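# Sort stickered items into the matching colored containers

## Task

Put every item inside the container whose color is the same as the color of the sticker on that item.

## Robot and tools

Setup: four identical i2rt Big YAM arms (arm1, arm2, arm3, arm4), each with six revolute joints, a two-finger gripper and a wrist camera that, with joints 1 and 6 at 0 and the hand level and forward, sits above the hand looking toward the fingertips. Reach is about 1.0 m from the joint1 axis. Fixed room cameras: cam_room_a1, cam_room_a2, cam_room_b1, cam_room_b2; wrist cameras are arm1_cam_wrist to arm4_cam_wrist.

Frame: one shared scene frame, origin on the floor, +z up, metres. Arm feet (base_link, each facing its own +x): arm1 (-0.644, +1.377, +0.914) quat_wxyz (+0.682, +0.007, +0.004, +0.731); arm2 (-0.655, -0.555, +0.928) (+0.747, +0.002, +0.000, -0.665); arm3 (+0.651, -1.332, +0.868) (+0.663, -0.004, -0.006, -0.748); arm4 (+0.648, +0.477, +0.879) (+0.687, +0.001, +0.003, +0.727). The "hand" point lies between the finger pads, roughly 1 cm short of the tips; fingers point along hand +z and open along hand y. hand_target is where the hand would be at the joint targets currently held. Printed hand positions can be off, more so at long reach.

move: each of the keys arm1..arm4 (optional) carries that arm's share of one action; an omitted arm receives nothing new. Per arm:
- "joints": object of absolute targets by name. joint1_rad -2.879..2.879 (base yaw, + is counter-clockwise seen from above, 0 unfolds along the foot's +x); joint2_rad 0..3.141 (shoulder, 0 = upper arm pointing back, + lifts it up then forward); joint3_rad 0..3.019 (elbow, 0 folded, + opens); joint4_rad -1.692..1.57 (hand pitch, + tips fingers up); joint5_rad -1.57..1.57 (hand sideways, + toward the arm's right); joint6_rad -2.094..2.094 (roll, + clockwise viewed from behind the hand); gripper_m 0..0.093 m, the gap between fingertips. Done tolerances: ±0.045, ±0.14, ±0.09, ±0.055, ±0.03, ±0.035 rad, gripper ±0.003 m.
- "target": one list of seven numbers [x, y, z, qw, qx, qy, qz], an absolute hand pose in the scene frame (metres, unit quaternion), same format as the printed "hand" line. The hand travels in a straight line from its hand_target to it. When "target" is present, "joints" may only contain gripper_m.
- "speed": top path speed in m/s, 0.002..0.5, default 0.25; only allowed with "target". Rotation is capped at twice that value in rad/s.
- "cameras": list of names or ["all"]; [] for none; omitted means all for an empty move, none otherwise.
All motions in one action begin together; all hand paths finish together, timed by the slowest. A path lasts 0.5 to 10 s (stopped at 10 s if longer); an action never exceeds 15 s. Each control step the path pose is clamped to within 100 mm and 20 degrees of the measured hand, then solved by damped IK, favouring position. Hands lag, drift, may overshoot speed (especially near full extension) and often stop a centimetre or more off. Paths ignore obstacles and other arms. Joint moves can sweep wide arcs. An empty move returns full state, images and the scene number. Unknown keys make a call invalid; out-of-range values get it refused, and after a refusal (or a stop that blocks the call) the remaining move, wait and finished_scene calls of that reply are skipped.

wait: "seconds" 0..10, plus optional "cameras"; commands nothing. zoom_image: "camera" plus "region" [x0, y0, x1, y1] in pixels from the top-left, at most 504 by 504, on the newest image of that camera. read_manual: "section" = "licences" (URDF licence texts only). finished_scene: "scene" = current scene number (integer 1..3); irreversible, and the goal must hold without the robots.

Results: "move: arm1 done; arm2 time_out" summarises each moved arm. joint_status/hand_status per motion: done; off_target (resting away, maybe still pushing); time_out (joints keep a nearby target and keep pushing; on_its_own lists ones not yet there, "held at" = current target); not_followed (a safety check withheld the targets, shown as "joint command not followed" or "pose unreachable"; the arm may keep trying). Arms under "as last shown" were not in the action; their status reads "not commanded" and other lines repeat earlier values. "pictures" gives image order; images may lag the state slightly. Joint velocities in rad/s (gripper m/s); "within noise" means at rest. Joint torques (N m, arm joints only) include gravity and offsets; numbers 3 and 4 wrap at ±28. Gripper: empty and closed reads 0.000-0.003; gripping a hard part it reads up to 0.005 below (or 0.002 above) its width. Command about 0.005 m below the touch reading for a firm grip; open well above the reading to release.

Avoid: knocking anything off the work area or onto the floor; dropping parts from height or releasing them while moving; slamming into fixed or heavy things. Arms keep pushing after contact, so don't drive into things. Never let arms press together, including one gripper closing on another's fingers; the clearance check can be late and lets fingers, grippers and cameras collide. Long holds, stretched poses or pushing at unreachable poses heat motors: MOTOR HOT appears near 85 °C, and at 100 °C an OVER-TEMPERATURE FAULT drops the arm for 30-60 s; afterwards keys read limit_stop_at_motor_heat and need resending. To relieve a stuck push, command the joint's reported position. Loose objects may be nudged occasionally by outside disturbances.

Each tool is called after "Call:" as name(argument=value, ...), one argument or row to a line, values as JSON.

## Session

Call:
move(
)

Scene clock: 0.00 s.
Joint torques (N m): no reading
Motor temperatures (°C): arm1=[21 23 26 23 21 21 21] | arm2=[23 24 25 22 22 20 23] | arm3=[24 23 23 23 24 23 23] | arm4=[22 21 22 22 24 21 24]
Heat: arm1: hottest joint3_rad 26 °C; arm2: hottest joint3_rad 25 °C; arm3: hottest joint1_rad 24 °C; arm4: hottest joint5_rad 24 °C.
Joint velocities: within noise
arm1.joint_positions: joint1_rad=-0.168 joint2_rad=+0.560 joint3_rad=+1.361 joint4_rad=-1.410 joint5_rad=+0.240 joint6_rad=+0.692 gripper_m=+0.09396
arm1.joint_status: not commanded
arm1.hand: x=-0.5739 y=+1.5732 z=+1.4376 quat_wxyz=(-0.303, +0.280, -0.837, -0.359) (m; scene frame)
arm1.hand_target: x=-0.5739 y=+1.5706 z=+1.4504 quat_wxyz=(-0.308, +0.276, -0.832, -0.370) (m; scene frame)
arm1.hand_status: not commanded
arm2.joint_positions: joint1_rad=+0.198 joint2_rad=+0.483 joint3_rad=+1.641 joint4_rad=-1.210 joint5_rad=-0.086 joint6_rad=-0.484 gripper_m=+0.09396
arm2.joint_status: not commanded
arm2.hand: x=-0.6060 y=-0.6654 z=+1.6315 quat_wxyz=(-0.468, -0.246, -0.683, +0.505) (m; scene frame)
arm2.hand_target: x=-0.6080 y=-0.6596 z=+1.6377 quat_wxyz=(-0.472, -0.243, -0.677, +0.510) (m; scene frame)
arm2.hand_status: not commanded
arm3.joint_positions: joint1_rad=+0.130 joint2_rad=+0.645 joint3_rad=+1.695 joint4_rad=-1.138 joint5_rad=+0.075 joint6_rad=+0.392 gripper_m=+0.09396
arm3.joint_status: not commanded
arm3.hand: x=+0.6384 y=-1.5186 z=+1.5920 quat_wxyz=(-0.552, -0.621, -0.389, +0.398) (m; scene frame)
arm3.hand_target: x=+0.6384 y=-1.5137 z=+1.6002 quat_wxyz=(-0.558, -0.615, -0.384, +0.402) (m; scene frame)
arm3.hand_status: not commanded
arm4.joint_positions: joint1_rad=+0.147 joint2_rad=+0.437 joint3_rad=+1.709 joint4_rad=-1.566 joint5_rad=+0.245 joint6_rad=+0.670 gripper_m=+0.09396
arm4.joint_status: not commanded
arm4.hand: x=+0.6821 y=+0.5397 z=+1.5256 quat_wxyz=(-0.292, +0.355, -0.719, -0.522) (m; scene frame)
arm4.hand_target: x=+0.6830 y=+0.5357 z=+1.5308 quat_wxyz=(-0.294, +0.352, -0.714, -0.529) (m; scene frame)
arm4.hand_status: not commanded
pictures: arm1_cam_wrist, arm2_cam_wrist, arm3_cam_wrist, arm4_cam_wrist, cam_room_a1, cam_room_a2, cam_room_b1, cam_room_b2
Images, in order (width x height): arm1_cam_wrist 672x504, arm2_cam_wrist 672x504, arm3_cam_wrist 672x504, arm4_cam_wrist 672x504, cam_room_a1 672x504, cam_room_a2 672x504, cam_room_b1 672x504, cam_room_b2 672x504.

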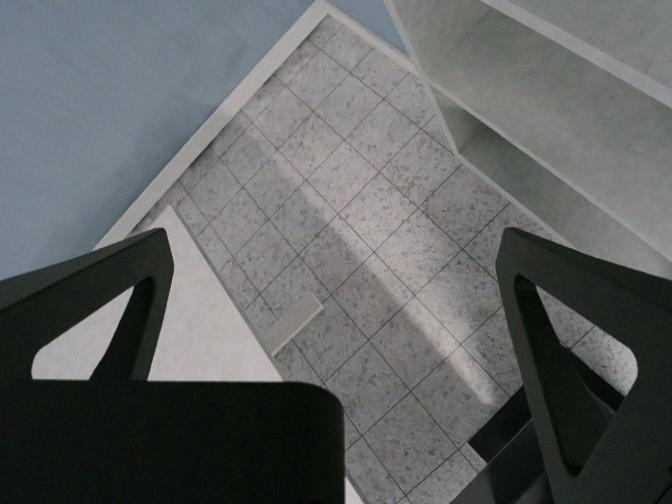

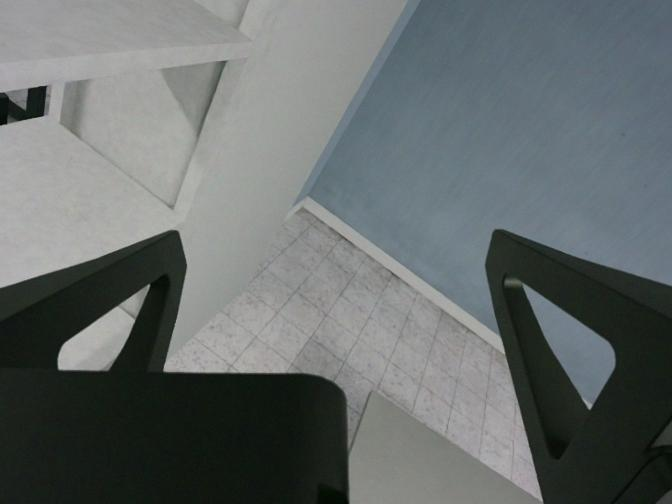

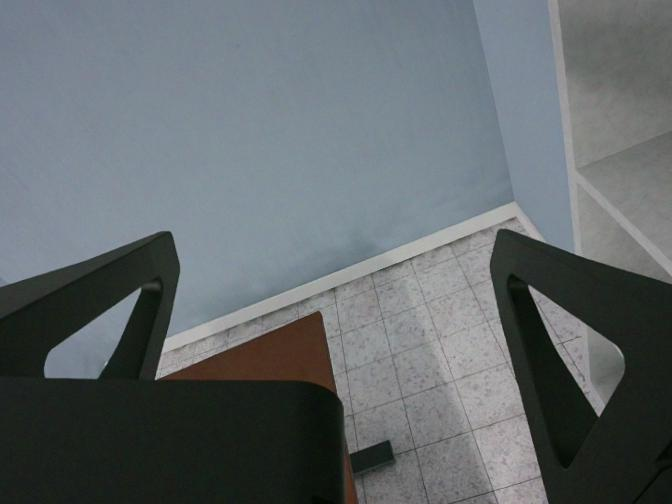

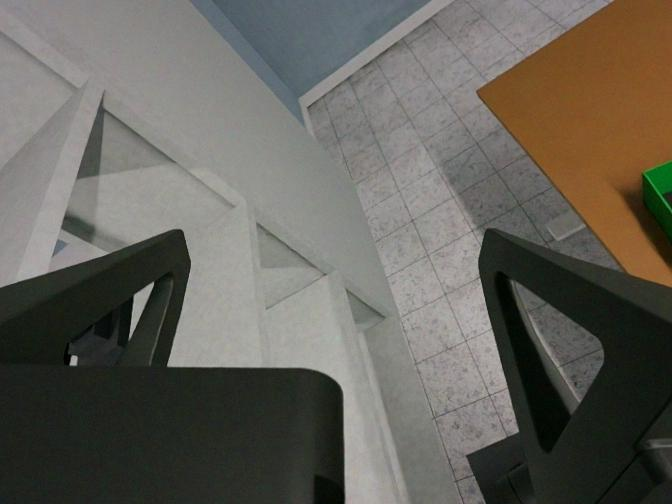

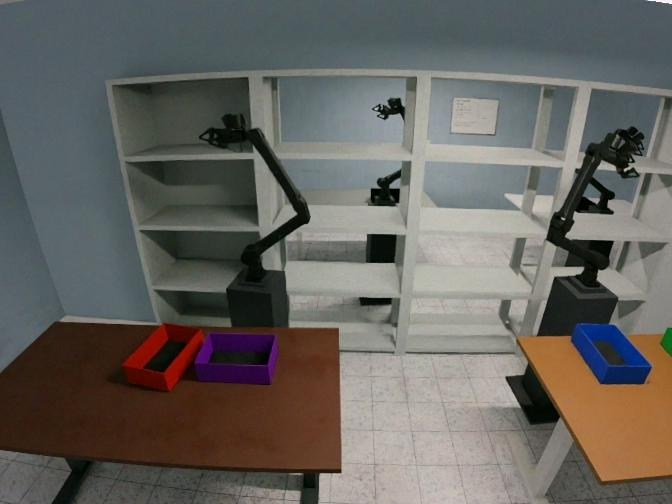

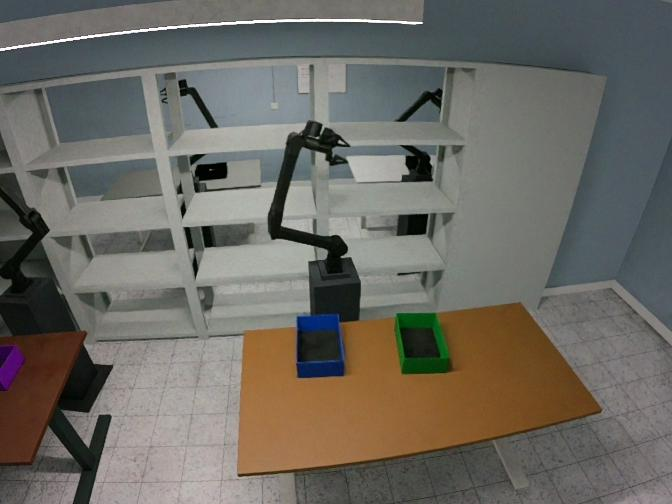

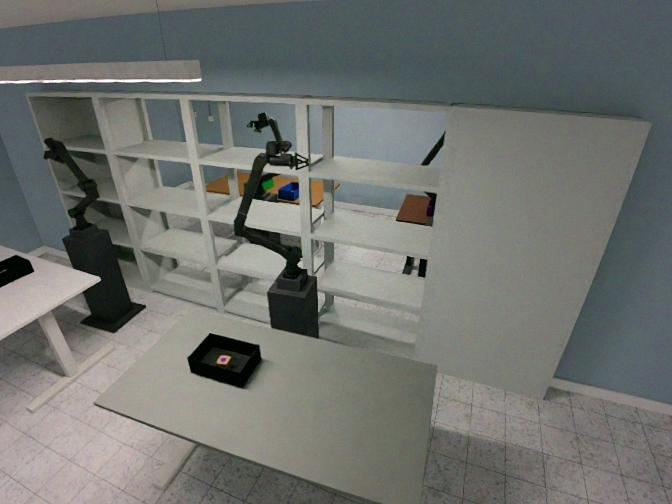

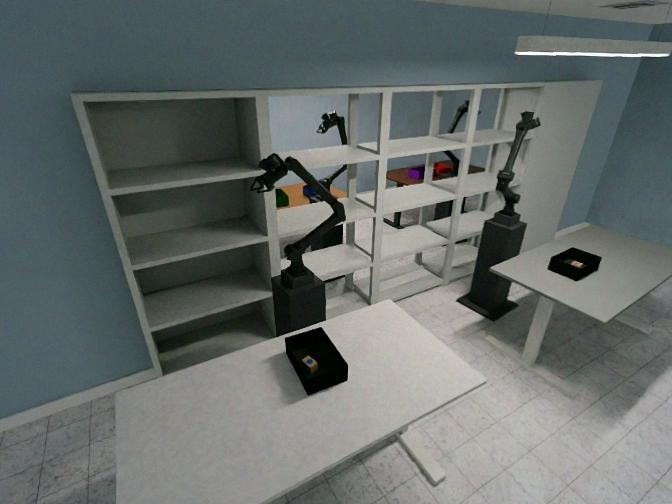

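Call:
move(
  arm1={"joints":{"joint1_rad":1.5,"joint2_rad":1.2,"joint3_rad":1.4,"joint4_rad":-1.25,"joint5_rad":0,"joint6_rad":0}},
  arm2={"joints":{"joint1_rad":-1.6,"joint2_rad":1.2,"joint3_rad":1.4,"joint4_rad":-1.25,"joint5_rad":0,"joint6_rad":0}},
  arm3={"joints":{"joint1_rad":1.5,"joint2_rad":0.9,"joint3_rad":1.2,"joint4_rad":-1.35,"joint5_rad":0,"joint6_rad":0}},
  arm4={"joints":{"joint1_rad":-1.6,"joint2_rad":0.9,"joint3_rad":1.2,"joint4_rad":-1.35,"joint5_rad":0,"joint6_rad":0}},
  cameras=["arm1_cam_wrist","arm2_cam_wrist","arm3_cam_wrist","arm4_cam_wrist"],
)

Call:
zoom_image(
  camera="arm2_cam_wrist",
  region=[0, 0, 500, 300],
)

Scene clock: 10.70 s.
Joint torques (N m): arm1=[-1.73 -7.12 13.23 1.5 0.08 -0.09] | arm2=[1.03 -11.75 12.18 1.13 -0.06 0.19] | arm3=[1.79 -3.84 9.88 0.76 0.1 -0.12] | arm4=[0.56 -4.01 11.47 0.98 0.04 -0.09]
Motor temperatures (°C): arm1=[21 24 28 23 21 21 21] | arm2=[23 24 25 22 22 20 23] | arm3=[24 23 24 23 24 23 23] | arm4=[22 21 23 22 24 21 24]
Heat: arm1: hottest joint3_rad 28 °C; arm2: hottest joint3_rad 25 °C; arm3: hottest joint1_rad 24 °C; arm4: hottest joint5_rad 24 °C.
move: arm1 done; arm2 done; arm3 done; arm4 done
Joint velocities: within noise
arm1.joint_positions: joint1_rad=+1.501 joint2_rad=+1.213 joint3_rad=+1.377 joint4_rad=-1.259 joint5_rad=-0.002 joint6_rad=+0.007 gripper_m=+0.09399
arm1.joint_status: all done
arm1.hand: x=-1.0814 y=+1.3770 z=+1.2720 quat_wxyz=(+0.000, +0.970, -0.004, -0.243) (m; scene frame)
arm1.hand_target: x=-1.0836 y=+1.3776 z=+1.2897 quat_wxyz=(-0.001, +0.964, -0.001, -0.265) (m; scene frame)
arm1.hand_status: not commanded
arm2.joint_positions: joint1_rad=-1.604 joint2_rad=+1.212 joint3_rad=+1.389 joint4_rad=-1.236 joint5_rad=+0.001 joint6_rad=-0.013 gripper_m=+0.09398
arm2.joint_status: all done
arm2.hand: x=-1.1042 y=-0.5936 z=+1.2873 quat_wxyz=(-0.007, -0.966, -0.047, +0.252) (m; scene frame)
arm2.hand_target: x=-1.0998 y=-0.5949 z=+1.2959 quat_wxyz=(-0.010, -0.966, -0.043, +0.256) (m; scene frame)
arm2.hand_status: not commanded
arm3.joint_positions: joint1_rad=+1.491 joint2_rad=+0.894 joint3_rad=+1.191 joint4_rad=-1.343 joint5_rad=-0.001 joint6_rad=+0.007 gripper_m=+0.09398
arm3.joint_status: all done
arm3.hand: x=+0.9710 y=-1.3920 z=+1.2344 quat_wxyz=(-0.260, -0.098, -0.960, +0.031) (m; scene frame)
arm3.hand_target: x=+0.9725 y=-1.3895 z=+1.2359 quat_wxyz=(-0.258, -0.091, -0.961, +0.031) (m; scene frame)
arm3.hand_status: not commanded
arm4.joint_positions: joint1_rad=-1.600 joint2_rad=+0.897 joint3_rad=+1.160 joint4_rad=-1.351 joint5_rad=+0.000 joint6_rad=+0.014 gripper_m=+0.09398
arm4.joint_status: all done
arm4.hand: x=+0.9721 y=+0.4870 z=+1.2262 quat_wxyz=(-0.237, +0.007, -0.972, -0.003) (m; scene frame)
arm4.hand_target: x=+0.9775 y=+0.4871 z=+1.2446 quat_wxyz=(-0.255, +0.014, -0.967, -0.002) (m; scene frame)
arm4.hand_status: not commanded
pictures: arm1_cam_wrist, arm2_cam_wrist, arm3_cam_wrist, arm4_cam_wrist
Images, in order (width x height): arm1_cam_wrist 672x504, arm2_cam_wrist 672x504, arm3_cam_wrist 672x504, arm4_cam_wrist 672x504.

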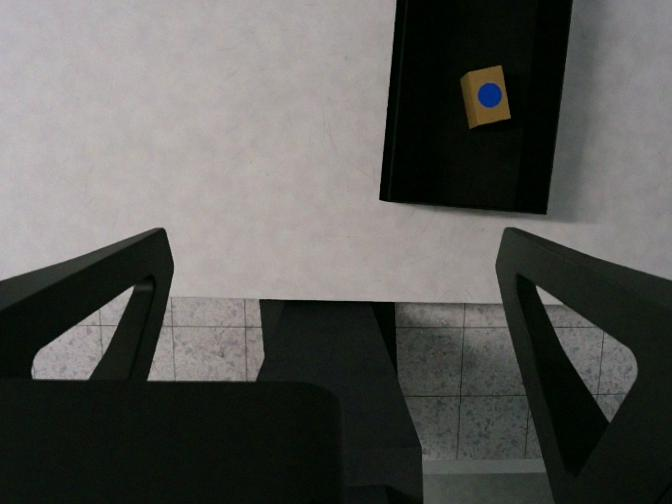

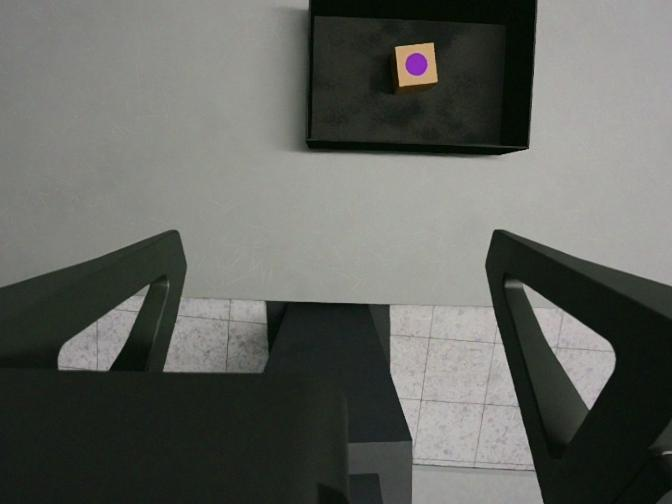

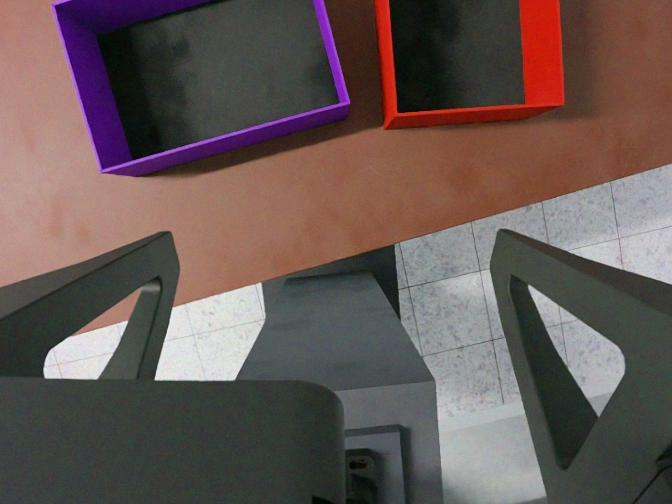

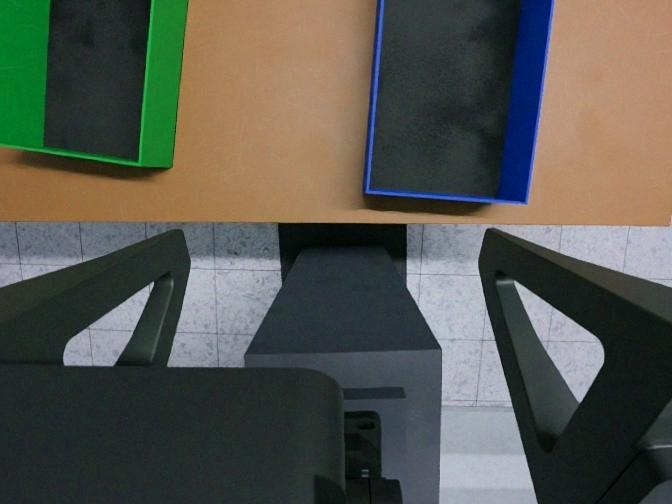

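Scaled by 1.008.

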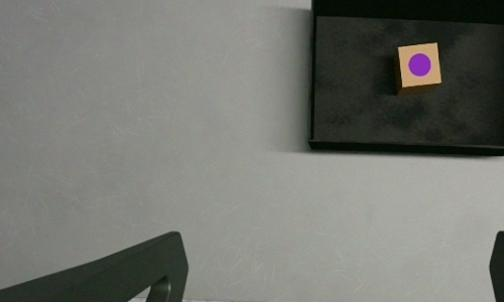

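Call:
move(
  arm1={"target":[-1.19,1.57,0.92,-0.027,-0.961,-0.101,0.258]},
  arm2={"target":[-1.275,-0.508,0.92,-0.027,-0.961,-0.101,0.258]},
  cameras=["arm1_cam_wrist","arm2_cam_wrist"],
)

Scene clock: 24.20 s.
Joint torques (N m): arm1=[-2.02 -14.51 12.48 1.5 -0.27 -0.06] | arm2=[0.21 -18.73 12.26 2.3 -0.34 -0.08] | arm3=[1.85 -3.84 9.91 0.72 0.09 -0.12] | arm4=[0.62 -3.9 11.45 0.96 0.08 -0.08]
Motor temperatures (°C): arm1=[21 24 29 23 21 21 21] | arm2=[23 24 27 22 22 20 23] | arm3=[24 23 25 23 24 23 23] | arm4=[22 22 26 22 24 21 24]
Heat: arm1: hottest joint3_rad 29 °C; arm2: hottest joint3_rad 27 °C; arm3: hottest joint3_rad 25 °C; arm4: hottest joint3_rad 26 °C.
move: arm1 off_target; arm2 off_target
Joint velocities: within noise
arm1.joint_positions: joint1_rad=+1.078 joint2_rad=+1.870 joint3_rad=+1.074 joint4_rad=-0.430 joint5_rad=-0.296 joint6_rad=-0.562 gripper_m=+0.09399
arm1.joint_status: not commanded
arm1.hand: x=-1.1636 y=+1.5566 z=+0.8961 quat_wxyz=(+0.045, +0.969, +0.093, -0.226) (m; scene frame)
arm1.hand_target: x=-1.1885 y=+1.5694 z=+0.9211 quat_wxyz=(+0.027, +0.961, +0.101, -0.258) (m; scene frame)
arm1.hand_status: off_target (0.038 m and 4.4 deg from the pose sent, 0.416 m and 12.5 deg at the start)
arm2.joint_positions: joint1_rad=-1.804 joint2_rad=+1.917 joint3_rad=+1.149 joint4_rad=-0.359 joint5_rad=-0.162 joint6_rad=-0.272 gripper_m=+0.09398
arm2.joint_status: not commanded
arm2.hand: x=-1.2488 y=-0.5140 z=+0.9036 quat_wxyz=(-0.034, -0.968, -0.094, +0.230) (m; scene frame)
arm2.hand_target: x=-1.2735 y=-0.5081 z=+0.9208 quat_wxyz=(-0.027, -0.961, -0.101, +0.258) (m; scene frame)
arm2.hand_status: off_target (0.031 m and 3.5 deg from the pose sent, 0.414 m and 6.6 deg at the start)
arm3, arm4: as last shown
pictures: arm1_cam_wrist, arm2_cam_wrist
Images, in order (width x height): arm1_cam_wrist 672x504, arm2_cam_wrist 672x504.

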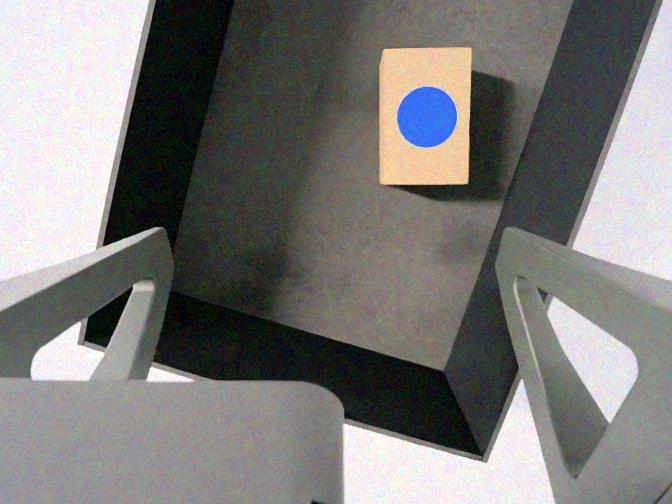

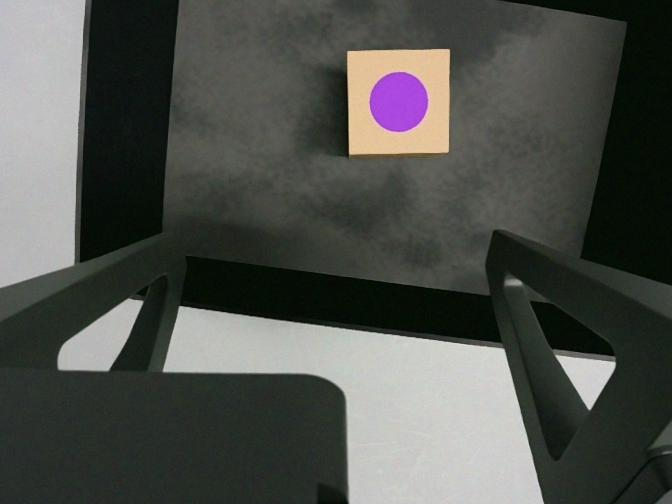

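Call:
move(
  arm1={"target":[-1.222,1.593,0.87,-0.027,-0.961,-0.101,0.258],"speed":0.12},
  arm2={"target":[-1.31,-0.494,0.87,-0.027,-0.961,-0.101,0.258],"speed":0.12},
  cameras=["arm1_cam_wrist","arm2_cam_wrist"],
)

Scene clock: 35.00 s.
Joint torques (N m): arm1=[-2.61 -15.15 12.03 1.55 -0.25 -0.07] | arm2=[-0.03 -19.37 12.08 2.35 -0.35 -0.09] | arm3=[1.9 -3.78 9.81 0.75 0.1 -0.11] | arm4=[0.73 -4.48 11.49 0.85 0.08 -0.09]
Motor temperatures (°C): arm1=[21 24 31 23 21 21 21] | arm2=[23 25 28 22 22 20 23] | arm3=[24 23 26 23 24 23 23] | arm4=[22 22 27 22 24 21 24]
Heat: arm1: hottest joint3_rad 31 °C; arm2: hottest joint3_rad 28 °C; arm3: hottest joint3_rad 26 °C; arm4: hottest joint3_rad 27 °C.
move: arm1 off_target; arm2 off_target
Joint velocities: within noise
arm1.joint_positions: joint1_rad=+1.070 joint2_rad=+2.023 joint3_rad=+1.180 joint4_rad=-0.373 joint5_rad=-0.301 joint6_rad=-0.576 gripper_m=+0.09399
arm1.joint_status: not commanded
arm1.hand: x=-1.1983 y=+1.5761 z=+0.8541 quat_wxyz=(+0.043, +0.967, +0.097, -0.231) (m; scene frame)
arm1.hand_target: x=-1.2205 y=+1.5926 z=+0.8711 quat_wxyz=(+0.027, +0.961, +0.101, -0.258) (m; scene frame)
arm1.hand_status: off_target (0.033 m and 3.6 deg from the pose sent, 0.074 m and 4.4 deg at the start)
arm2.joint_positions: joint1_rad=-1.818 joint2_rad=+2.063 joint3_rad=+1.257 joint4_rad=-0.309 joint5_rad=-0.170 joint6_rad=-0.287 gripper_m=+0.09398
arm2.joint_status: not commanded
arm2.hand: x=-1.2865 y=-0.5018 z=+0.8633 quat_wxyz=(-0.033, -0.966, -0.096, +0.236) (m; scene frame)
arm2.hand_target: x=-1.3088 y=-0.4940 z=+0.8709 quat_wxyz=(-0.027, -0.961, -0.101, +0.258) (m; scene frame)
arm2.hand_status: off_target (0.026 m and 2.7 deg from the pose sent, 0.073 m and 3.5 deg at the start)
arm3, arm4: as last shown
pictures: arm1_cam_wrist, arm2_cam_wrist
Images, in order (width x height): arm1_cam_wrist 672x504, arm2_cam_wrist 672x504.

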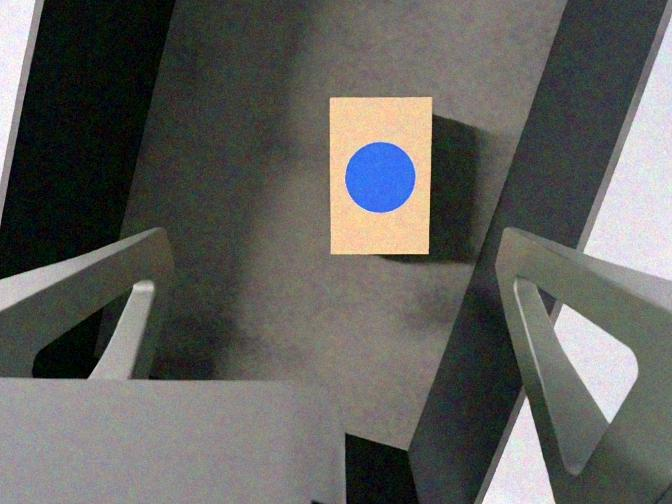

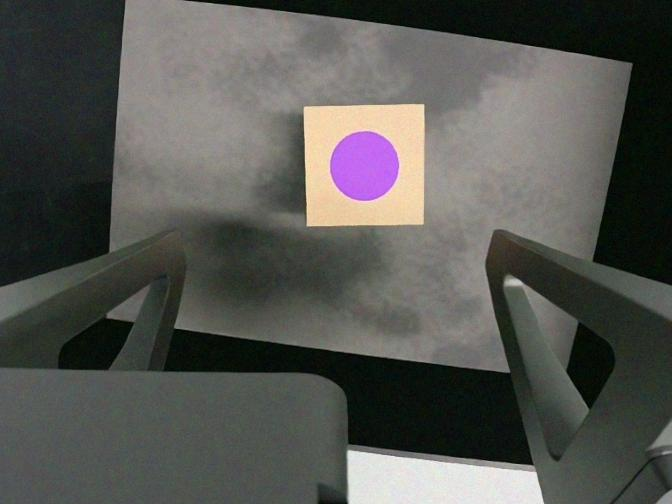

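Call:
move(
  arm1={"target":[-1.237,1.607,0.835,-0.027,-0.961,-0.101,0.258],"speed":0.1},
  arm2={"target":[-1.328,-0.487,0.825,-0.027,-0.961,-0.101,0.258],"speed":0.1},
  cameras=["arm1_cam_wrist","arm2_cam_wrist"],
)

Scene clock: 42.57 s.
Joint torques (N m): arm1=[-2.37 -15.85 11.67 1.58 -0.27 -0.08] | arm2=[-0.09 -20.19 11.58 2.39 -0.36 -0.08] | arm3=[1.96 -3.84 9.87 0.69 0.1 -0.11] | arm4=[1.03 -4.54 11.41 0.85 0.09 -0.09]
Motor temperatures (°C): arm1=[21 24 31 23 22 21 21] | arm2=[23 25 29 22 22 20 23] | arm3=[24 23 26 23 24 23 23] | arm4=[22 22 28 22 24 21 24]
Heat: arm1: hottest joint3_rad 31 °C; arm2: hottest joint3_rad 29 °C; arm3: hottest joint3_rad 26 °C; arm4: hottest joint3_rad 28 °C.
move: arm1 off_target; arm2 off_target
Joint velocities: within noise
arm1.joint_positions: joint1_rad=+1.059 joint2_rad=+2.122 joint3_rad=+1.244 joint4_rad=-0.336 joint5_rad=-0.306 joint6_rad=-0.587 gripper_m=+0.09399
arm1.joint_status: not commanded
arm1.hand: x=-1.2146 y=+1.5905 z=+0.8224 quat_wxyz=(+0.042, +0.966, +0.097, -0.234) (m; scene frame)
arm1.hand_target: x=-1.2357 y=+1.6068 z=+0.8360 quat_wxyz=(+0.027, +0.961, +0.101, -0.258) (m; scene frame)
arm1.hand_status: off_target (0.031 m and 3.4 deg from the pose sent, 0.053 m and 3.6 deg at the start)
arm2.joint_positions: joint1_rad=-1.824 joint2_rad=+2.179 joint3_rad=+1.325 joint4_rad=-0.259 joint5_rad=-0.174 joint6_rad=-0.294 gripper_m=+0.09398
arm2.joint_status: not commanded
arm2.hand: x=-1.3064 y=-0.4956 z=+0.8217 quat_wxyz=(-0.033, -0.966, -0.096, +0.238) (m; scene frame)
arm2.hand_target: x=-1.3269 y=-0.4871 z=+0.8259 quat_wxyz=(-0.027, -0.960, -0.101, +0.258) (m; scene frame)
arm2.hand_status: off_target (0.024 m and 2.5 deg from the pose sent, 0.058 m and 2.7 deg at the start)
arm3, arm4: as last shown
pictures: arm1_cam_wrist, arm2_cam_wrist
Images, in order (width x height): arm1_cam_wrist 672x504, arm2_cam_wrist 672x504.

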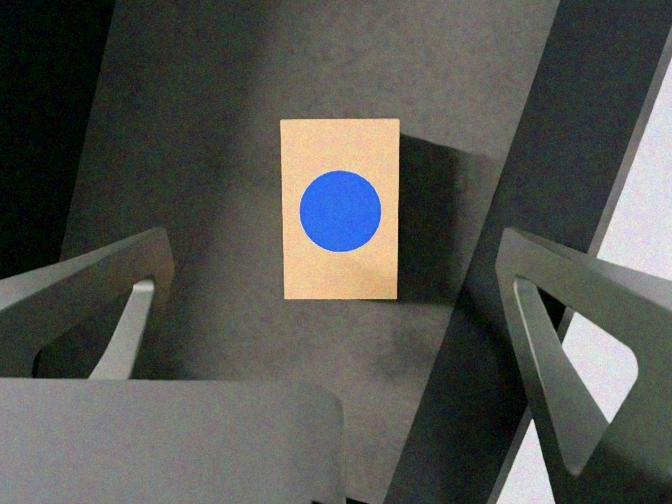

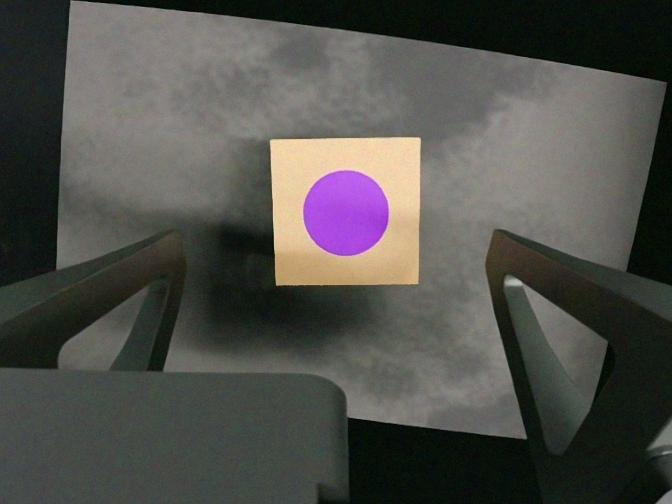

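Call:
move(
  arm1={"target":[-1.237,1.607,0.778,-0.027,-0.961,-0.101,0.258],"speed":0.1},
  arm2={"target":[-1.328,-0.487,0.765,-0.027,-0.961,-0.101,0.258],"speed":0.1},
  cameras=["arm1_cam_wrist","arm2_cam_wrist"],
)

Scene clock: 48.10 s.
Joint torques (N m): arm1=[-2.43 -14.33 10.07 1.57 -0.05 0.04] | arm2=[-0.09 -20.6 10.5 2.37 -0.34 -0.09] | arm3=[1.85 -3.84 9.87 0.75 0.09 -0.11] | arm4=[0.38 -4.19 11.44 0.77 0.09 -0.07]
Motor temperatures (°C): arm1=[21 25 31 23 22 21 21] | arm2=[23 25 30 22 22 20 23] | arm3=[24 23 26 23 24 23 23] | arm4=[22 22 29 22 24 21 24]
Heat: arm1: hottest joint3_rad 31 °C; arm2: hottest joint3_rad 30 °C; arm3: hottest joint3_rad 26 °C; arm4: hottest joint3_rad 29 °C.
move: arm1 off_target; arm2 off_target
Joint velocities: within noise
arm1.joint_positions: joint1_rad=+1.061 joint2_rad=+2.213 joint3_rad=+1.265 joint4_rad=-0.226 joint5_rad=-0.313 joint6_rad=-0.595 gripper_m=+0.09399
arm1.joint_status: not commanded
arm1.hand: x=-1.2277 y=+1.5935 z=+0.7854 quat_wxyz=(+0.034, +0.961, +0.106, -0.252) (m; scene frame)
arm1.hand_target: x=-1.2362 y=+1.6068 z=+0.7785 quat_wxyz=(+0.027, +0.961, +0.101, -0.258) (m; scene frame)
arm1.hand_status: off_target (0.018 m and 1.2 deg from the pose sent, 0.052 m and 3.4 deg at the start)
arm2.joint_positions: joint1_rad=-1.824 joint2_rad=+2.298 joint3_rad=+1.349 joint4_rad=-0.157 joint5_rad=-0.174 joint6_rad=-0.294 gripper_m=+0.09398
arm2.joint_status: not commanded
arm2.hand: x=-1.3094 y=-0.4950 z=+0.7652 quat_wxyz=(-0.032, -0.965, -0.097, +0.241) (m; scene frame)
arm2.hand_target: x=-1.3270 y=-0.4871 z=+0.7657 quat_wxyz=(-0.027, -0.961, -0.101, +0.258) (m; scene frame)
arm2.hand_status: off_target (0.020 m and 2.2 deg from the pose sent, 0.061 m and 2.5 deg at the start)
arm3, arm4: as last shown
pictures: arm1_cam_wrist, arm2_cam_wrist
Images, in order (width x height): arm1_cam_wrist 672x504, arm2_cam_wrist 672x504.

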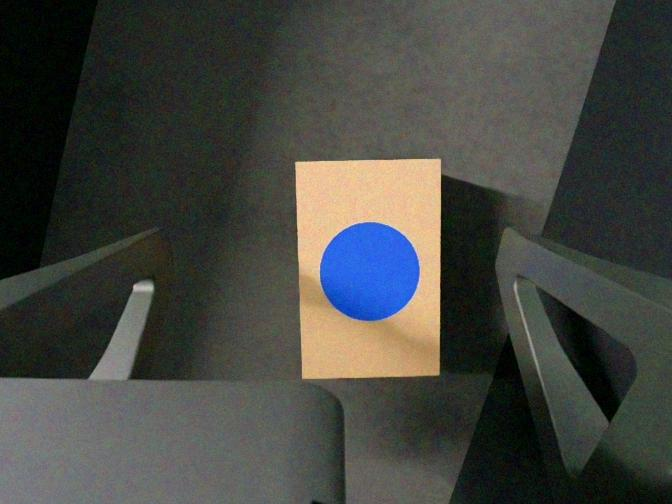

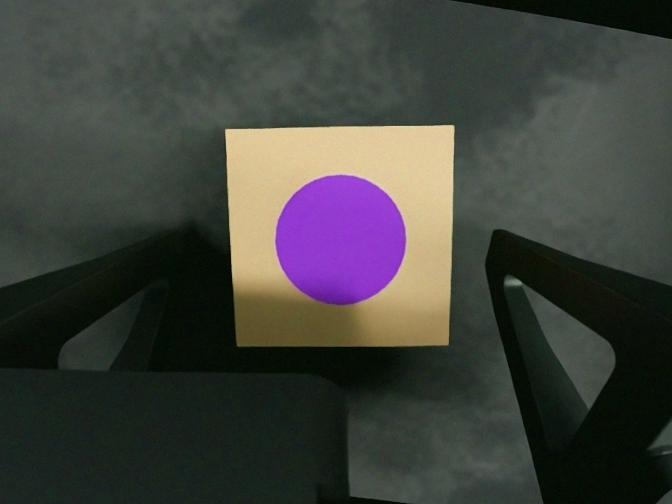

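Call:
move(
  arm1={"target":[-1.23,1.617,0.748,-0.027,-0.961,-0.101,0.258],"speed":0.1},
  arm2={"joints":{"gripper_m":0.035}},
  cameras=["arm1_cam_wrist","arm2_cam_wrist"],
)

Scene clock: 52.10 s.
Joint torques (N m): arm1=[-2.37 -16.56 9.72 1.68 -0.18 -0.06] | arm2=[-0.03 -20.66 10.45 2.36 -0.28 -0.05] | arm3=[1.67 -3.78 9.92 0.73 0.09 -0.11] | arm4=[0.67 -3.96 11.56 0.83 0.06 -0.1]
Motor temperatures (°C): arm1=[21 25 31 23 22 21 21] | arm2=[23 25 30 22 22 20 23] | arm3=[24 23 27 23 24 23 23] | arm4=[22 22 30 22 24 21 24]
Heat: arm1: hottest joint3_rad 31 °C; arm2: hottest joint3_rad 30 °C; arm3: hottest joint3_rad 27 °C; arm4: hottest joint3_rad 30 °C.
move: arm1 off_target; arm2 off_target
Joint velocities: within noise
arm1.joint_positions: joint1_rad=+1.044 joint2_rad=+2.303 joint3_rad=+1.265 joint4_rad=-0.185 joint5_rad=-0.318 joint6_rad=-0.608 gripper_m=+0.09399
arm1.joint_status: not commanded
arm1.hand: x=-1.2098 y=+1.5951 z=+0.7364 quat_wxyz=(+0.045, +0.966, +0.101, -0.234) (m; scene frame)
arm1.hand_target: x=-1.2288 y=+1.6166 z=+0.7491 quat_wxyz=(+0.027, +0.961, +0.101, -0.258) (m; scene frame)
arm1.hand_status: off_target (0.032 m and 3.5 deg from the pose sent, 0.044 m and 1.2 deg at the start)
arm2.joint_positions: joint1_rad=-1.824 joint2_rad=+2.298 joint3_rad=+1.350 joint4_rad=-0.157 joint5_rad=-0.175 joint6_rad=-0.296 gripper_m=+0.05305
arm2.joint_status: gripper_m off_target (ended at +0.05308, target +0.03500)
arm2.hand: x=-1.3099 y=-0.4952 z=+0.7655 quat_wxyz=(-0.032, -0.965, -0.098, +0.242) (m; scene frame)
arm2.hand_target: x=-1.3272 y=-0.4871 z=+0.7658 quat_wxyz=(-0.027, -0.960, -0.101, +0.258) (m; scene frame)
arm2.hand_status: not commanded
arm3, arm4: as last shown
pictures: arm1_cam_wrist, arm2_cam_wrist
Images, in order (width x height): arm1_cam_wrist 672x504, arm2_cam_wrist 672x504.

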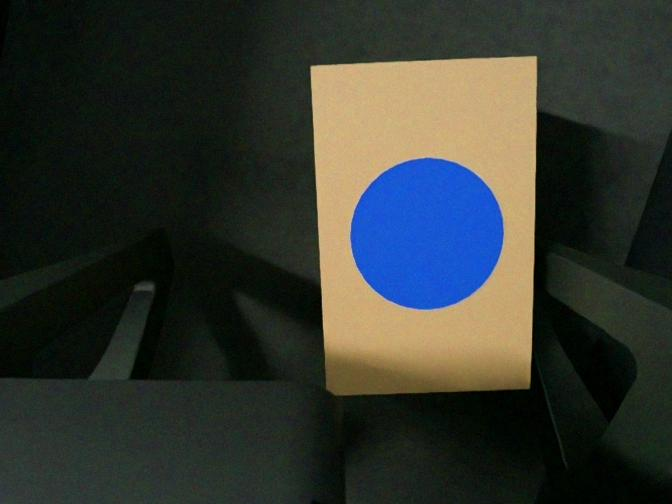

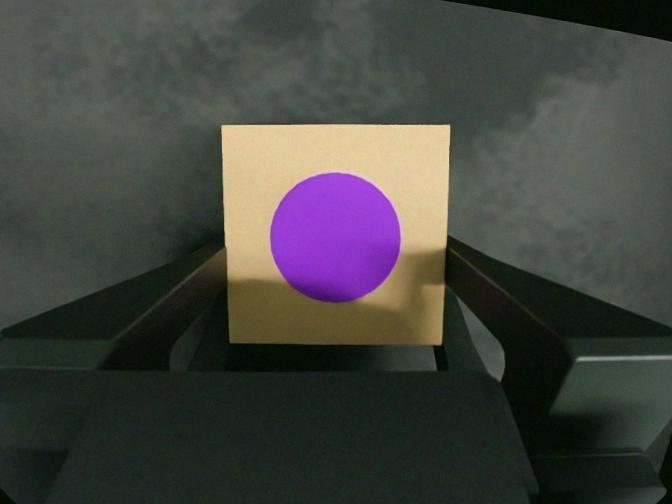

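Call:
move(
  arm1={"target":[-1.235,1.622,0.768,-0.027,-0.961,-0.101,0.258],"speed":0.08},
  arm2={"target":[-1.30,-0.49,0.9,-0.027,-0.961,-0.101,0.258],"speed":0.15},
  cameras=["arm1_cam_wrist"],
)

Scene clock: 58.77 s.
Joint torques (N m): arm1=[-3.37 -19.55 10.21 0.54 -0.18 -0.11] | arm2=[-0.03 -21.95 7.94 1.2 -0.36 -0.08] | arm3=[1.79 -3.78 9.88 0.68 0.09 -0.12] | arm4=[0.91 -4.07 11.55 0.91 0.08 -0.09]
Motor temperatures (°C): arm1=[21 25 31 23 22 21 21] | arm2=[23 26 29 22 22 20 23] | arm3=[24 23 27 23 24 23 23] | arm4=[22 22 30 22 24 21 24]
Heat: arm1: hottest joint3_rad 31 °C; arm2: hottest joint3_rad 29 °C; arm3: hottest joint3_rad 27 °C; arm4: hottest joint3_rad 30 °C.
move: arm1 off_target; arm2 done
Joint velocities: within noise
arm1.joint_positions: joint1_rad=+1.042 joint2_rad=+2.303 joint3_rad=+1.274 joint4_rad=-0.204 joint5_rad=-0.319 joint6_rad=-0.609 gripper_m=+0.09399
arm1.joint_status: not commanded
arm1.hand: x=-1.2099 y=+1.5968 z=+0.7375 quat_wxyz=(+0.048, +0.967, +0.100, -0.230) (m; scene frame)
arm1.hand_target: x=-1.2333 y=+1.6216 z=+0.7688 quat_wxyz=(+0.026, +0.961, +0.101, -0.258) (m; scene frame)
arm1.hand_status: off_target (0.047 m and 4.0 deg from the pose sent, 0.049 m and 3.5 deg at the start)
arm2.joint_positions: joint1_rad=-1.825 joint2_rad=+2.024 joint3_rad=+1.295 joint4_rad=-0.329 joint5_rad=-0.175 joint6_rad=-0.297 gripper_m=+0.05305
arm2.joint_status: not commanded
arm2.hand: x=-1.3067 y=-0.4951 z=+0.8998 quat_wxyz=(-0.027, -0.959, -0.099, +0.264) (m; scene frame)
arm2.hand_target: x=-1.3001 y=-0.4901 z=+0.8999 quat_wxyz=(-0.027, -0.961, -0.101, +0.258) (m; scene frame)
arm2.hand_status: done (0.008 m and 0.7 deg from the pose sent, 0.135 m and 2.1 deg at the start)
arm3, arm4: as last shown
pictures: arm1_cam_wrist
Images, in order (width x height): arm1_cam_wrist 672x504.

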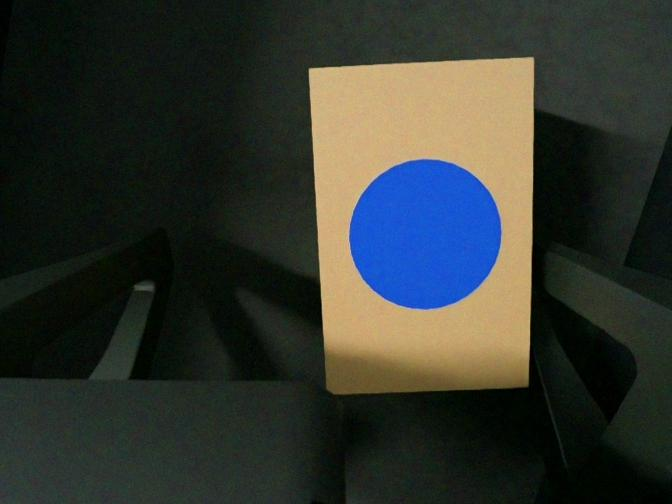

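Call:
move(
  arm1={"joints":{"gripper_m":0.028}},
  cameras=["arm1_cam_wrist"],
)

Scene clock: 61.33 s.
Joint torques (N m): arm1=[-2.08 -19.6 9.78 0.68 -0.21 -0.06] | arm2=[-0.03 -21.95 7.91 1.2 -0.36 -0.08] | arm3=[1.85 -3.78 9.87 0.73 0.1 -0.11] | arm4=[0.26 -4.19 11.6 0.95 0.07 -0.1]
Motor temperatures (°C): arm1=[21 26 31 23 22 21 21] | arm2=[23 26 29 22 22 20 23] | arm3=[24 23 27 23 24 23 23] | arm4=[22 22 31 22 24 21 24]
Heat: arm1: hottest joint3_rad 31 °C; arm2: hottest joint3_rad 29 °C; arm3: hottest joint3_rad 27 °C; arm4: hottest joint3_rad 31 °C.
move: arm1 off_target
Joint velocities: within noise
arm1.joint_positions: joint1_rad=+1.032 joint2_rad=+2.299 joint3_rad=+1.279 joint4_rad=-0.205 joint5_rad=-0.318 joint6_rad=-0.612 gripper_m=+0.04388
arm1.joint_status: gripper_m off_target (ended at +0.04391, target +0.02800)
arm1.hand: x=-1.2109 y=+1.6042 z=+0.7408 quat_wxyz=(+0.044, +0.967, +0.097, -0.233) (m; scene frame)
arm1.hand_target: x=-1.2334 y=+1.6215 z=+0.7688 quat_wxyz=(+0.026, +0.961, +0.101, -0.258) (m; scene frame)
arm1.hand_status: not commanded
arm2, arm3, arm4: as last shown
pictures: arm1_cam_wrist
Images, in order (width x height): arm1_cam_wrist 672x504.

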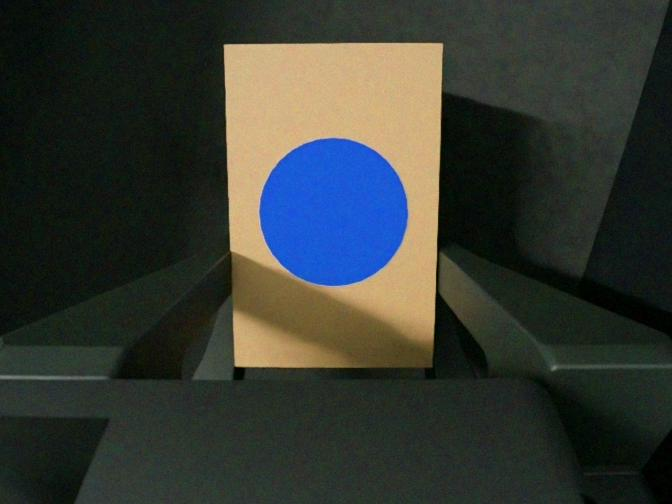

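Call:
move(
  arm1={"target":[-1.14,1.58,1.1,-0.027,-0.961,-0.101,0.258]},
  arm2={"target":[-1.15,-0.51,1.1,-0.027,-0.961,-0.101,0.258]},
)

Call:
move(
  arm1={"joints":{"joint2_rad":0.85,"joint3_rad":0.85,"joint4_rad":-1.03,"joint5_rad":0,"joint6_rad":0}},
  arm2={"joints":{"joint2_rad":0.85,"joint3_rad":0.85,"joint4_rad":-1.03,"joint5_rad":0,"joint6_rad":0}},
  cameras=["arm1_cam_wrist","arm2_cam_wrist"],
)

Call:
move(
  arm1={"joints":{"joint1_rad":-2.25}},
  arm2={"joints":{"joint1_rad":0.92}},
  cameras=["arm1_cam_wrist","arm2_cam_wrist"],
)

Scene clock: 71.83 s.
Joint torques (N m): arm1=[-2.84 -11.4 15.83 0.76 -0.29 -0.06] | arm2=[0.03 -13.16 9.96 1.28 -0.37 -0.09] | arm3=[1.67 -3.96 9.85 0.75 0.09 -0.11] | arm4=[1.08 -4.31 11.4 0.83 0.05 -0.11]
Motor temperatures (°C): arm1=[21 26 31 23 22 21 22] | arm2=[23 26 29 22 22 20 24] | arm3=[24 23 27 23 24 23 23] | arm4=[22 22 32 22 24 21 24]
Heat: arm1: hottest joint3_rad 31 °C; arm2: hottest joint3_rad 29 °C; arm3: hottest joint3_rad 27 °C; arm4: hottest joint3_rad 32 °C.
move: arm1 off_target; arm2 done
Joint velocities: within noise
arm1.joint_positions: joint1_rad=+1.025 joint2_rad=+1.540 joint3_rad=+1.175 joint4_rad=-0.857 joint5_rad=-0.320 joint6_rad=-0.621 gripper_m=+0.04388
arm1.joint_status: not commanded
arm1.hand: x=-1.1252 y=+1.5661 z=+1.0722 quat_wxyz=(+0.042, +0.966, +0.098, -0.236) (m; scene frame)
arm1.hand_target: x=-1.1385 y=+1.5794 z=+1.1001 quat_wxyz=(+0.027, +0.961, +0.101, -0.258) (m; scene frame)
arm1.hand_status: off_target (0.034 m and 3.2 deg from the pose sent, 0.367 m and 3.5 deg at the start)
arm2.joint_positions: joint1_rad=-1.833 joint2_rad=+1.383 joint3_rad=+1.057 joint4_rad=-0.722 joint5_rad=-0.178 joint6_rad=-0.302 gripper_m=+0.05305
arm2.joint_status: not commanded
arm2.hand: x=-1.1565 y=-0.5136 z=+1.1073 quat_wxyz=(-0.026, -0.958, -0.099, +0.269) (m; scene frame)
arm2.hand_target: x=-1.1500 y=-0.5101 z=+1.1002 quat_wxyz=(-0.027, -0.961, -0.101, +0.258) (m; scene frame)
arm2.hand_status: done (0.010 m and 1.3 deg from the pose sent, 0.255 m and 0.7 deg at the start)
arm3.joint_positions: joint1_rad=+1.491 joint2_rad=+0.894 joint3_rad=+1.191 joint4_rad=-1.343 joint5_rad=-0.001 joint6_rad=+0.007 gripper_m=+0.09398
arm3.joint_status: not commanded
arm3.hand: x=+0.9710 y=-1.3920 z=+1.2344 quat_wxyz=(-0.260, -0.098, -0.960, +0.031) (m; scene frame)
arm3.hand_target: x=+0.9725 y=-1.3895 z=+1.2359 quat_wxyz=(-0.258, -0.091, -0.961, +0.031) (m; scene frame)
arm3.hand_status: not commanded
arm4.joint_positions: joint1_rad=-1.600 joint2_rad=+0.897 joint3_rad=+1.160 joint4_rad=-1.351 joint5_rad=+0.000 joint6_rad=+0.014 gripper_m=+0.09398
arm4.joint_status: not commanded
arm4.hand: x=+0.9721 y=+0.4870 z=+1.2262 quat_wxyz=(-0.237, +0.007, -0.972, -0.003) (m; scene frame)
arm4.hand_target: x=+0.9775 y=+0.4871 z=+1.2446 quat_wxyz=(-0.255, +0.014, -0.967, -0.002) (m; scene frame)
arm4.hand_status: not commanded
pictures: none

Scene clock: 73.23 s.
Joint torques (N m): arm1=[-2.55 -0.62 11.79 1.2 0.05 0.1] | arm2=[0.09 -4.31 11.97 1.31 0.14 0.21] | arm3=[1.79 -3.84 9.84 0.72 0.1 -0.11] | arm4=[1.03 -4.19 11.56 0.91 0.06 -0.07]
Motor temperatures (°C): arm1=[21 26 31 23 22 21 22] | arm2=[23 26 29 22 22 20 24] | arm3=[24 23 27 23 24 23 23] | arm4=[22 22 32 22 24 21 24]
Heat: arm1: hottest joint3_rad 31 °C; arm2: hottest joint3_rad 29 °C; arm3: hottest joint3_rad 27 °C; arm4: hottest joint3_rad 32 °C.
move: arm1 done; arm2 done
Joint velocities: within noise
arm1.joint_positions: joint1_rad=+1.022 joint2_rad=+0.846 joint3_rad=+0.848 joint4_rad=-1.025 joint5_rad=-0.002 joint6_rad=-0.009 gripper_m=+0.04389
arm1.joint_status: all done
arm1.hand: x=-0.9347 y=+1.5303 z=+1.1669 quat_wxyz=(-0.064, +0.934, -0.225, -0.270) (m; scene frame)
arm1.hand_target: x=-0.9333 y=+1.5331 z=+1.1663 quat_wxyz=(-0.064, +0.933, -0.233, -0.267) (m; scene frame)
arm1.hand_status: not commanded
arm2.joint_positions: joint1_rad=-1.834 joint2_rad=+0.841 joint3_rad=+0.844 joint4_rad=-1.018 joint5_rad=-0.004 joint6_rad=-0.015 gripper_m=+0.05305
arm2.joint_status: all done
arm2.hand: x=-0.9848 y=-0.5076 z=+1.1762 quat_wxyz=(+0.022, -0.960, +0.062, +0.273) (m; scene frame)
arm2.hand_target: x=-0.9840 y=-0.5043 z=+1.1748 quat_wxyz=(+0.022, -0.961, +0.074, +0.265) (m; scene frame)
arm2.hand_status: not commanded
arm3, arm4: as last shown
pictures: arm1_cam_wrist, arm2_cam_wrist
Images, in order (width x height): arm1_cam_wrist 672x504, arm2_cam_wrist 672x504.

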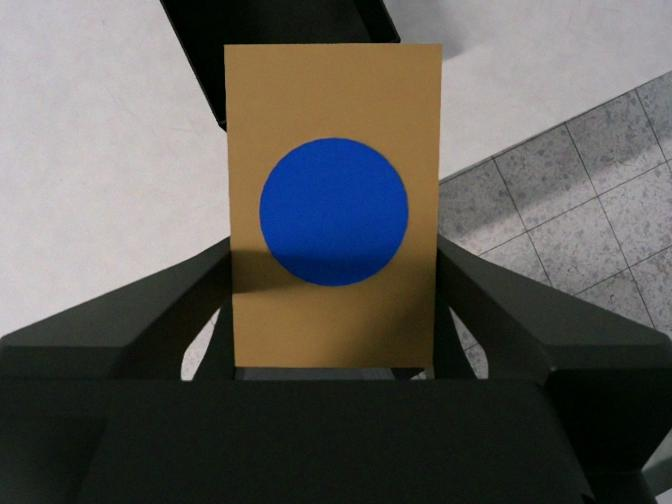

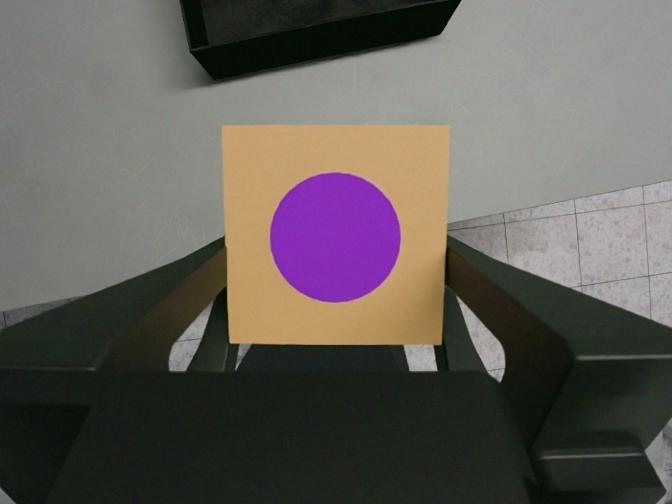

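Scene clock: 75.67 s.
Joint torques (N m): arm1=[-2.08 -1.96 11.67 1.17 0.03 0.09] | arm2=[0.85 -4.78 11.99 1.33 0.11 0.18] | arm3=[1.85 -3.84 9.88 0.77 0.11 -0.12] | arm4=[0.38 -4.37 11.64 0.77 0.04 -0.09]
Motor temperatures (°C): arm1=[21 26 31 23 22 21 22] | arm2=[23 26 29 22 22 20 24] | arm3=[24 23 27 23 24 23 23] | arm4=[22 22 32 22 24 21 24]
Heat: arm1: hottest joint3_rad 31 °C; arm2: hottest joint3_rad 29 °C; arm3: hottest joint3_rad 27 °C; arm4: hottest joint3_rad 32 °C.
move: arm1 done; arm2 done
Joint velocities: within noise
arm1.joint_positions: joint1_rad=-2.246 joint2_rad=+0.852 joint3_rad=+0.848 joint4_rad=-1.025 joint5_rad=+0.002 joint6_rad=-0.006 gripper_m=+0.04393
arm1.joint_status: all done
arm1.hand: x=-0.3666 y=+1.1861 z=+1.1552 quat_wxyz=(-0.247, -0.285, -0.923, +0.083) (m; scene frame)
arm1.hand_target: x=-0.3677 y=+1.1856 z=+1.1566 quat_wxyz=(-0.247, -0.289, -0.921, +0.081) (m; scene frame)
arm1.hand_status: not commanded
arm2.joint_positions: joint1_rad=+0.918 joint2_rad=+0.847 joint3_rad=+0.844 joint4_rad=-1.018 joint5_rad=-0.003 joint6_rad=-0.013 gripper_m=+0.05307
arm2.joint_status: all done
arm2.hand: x=-0.3687 y=-0.7264 z=+1.1747 quat_wxyz=(-0.262, -0.249, -0.930, +0.070) (m; scene frame)
arm2.hand_target: x=-0.3694 y=-0.7257 z=+1.1752 quat_wxyz=(-0.258, -0.255, -0.929, +0.069) (m; scene frame)
arm2.hand_status: not commanded
arm3, arm4: as last shown
pictures: arm1_cam_wrist, arm2_cam_wrist
Images, in order (width x height): arm1_cam_wrist 672x504, arm2_cam_wrist 672x504.

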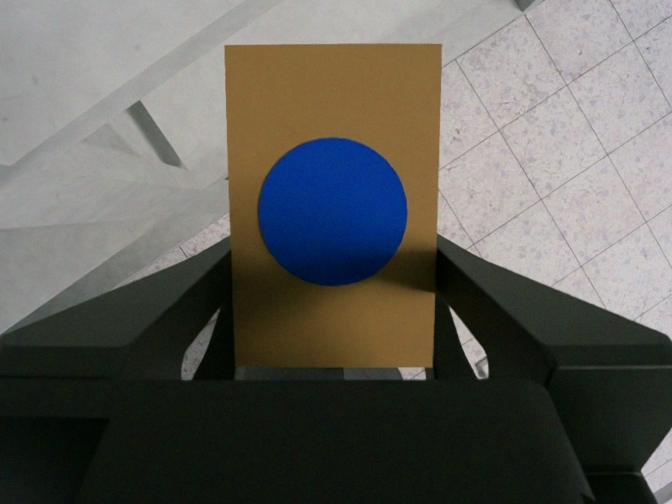

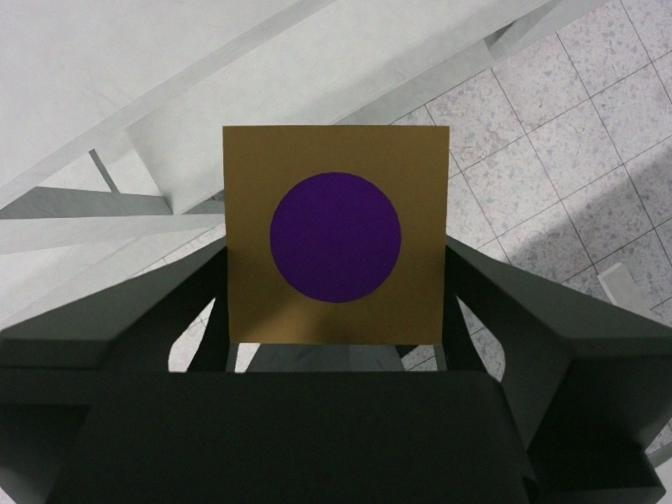

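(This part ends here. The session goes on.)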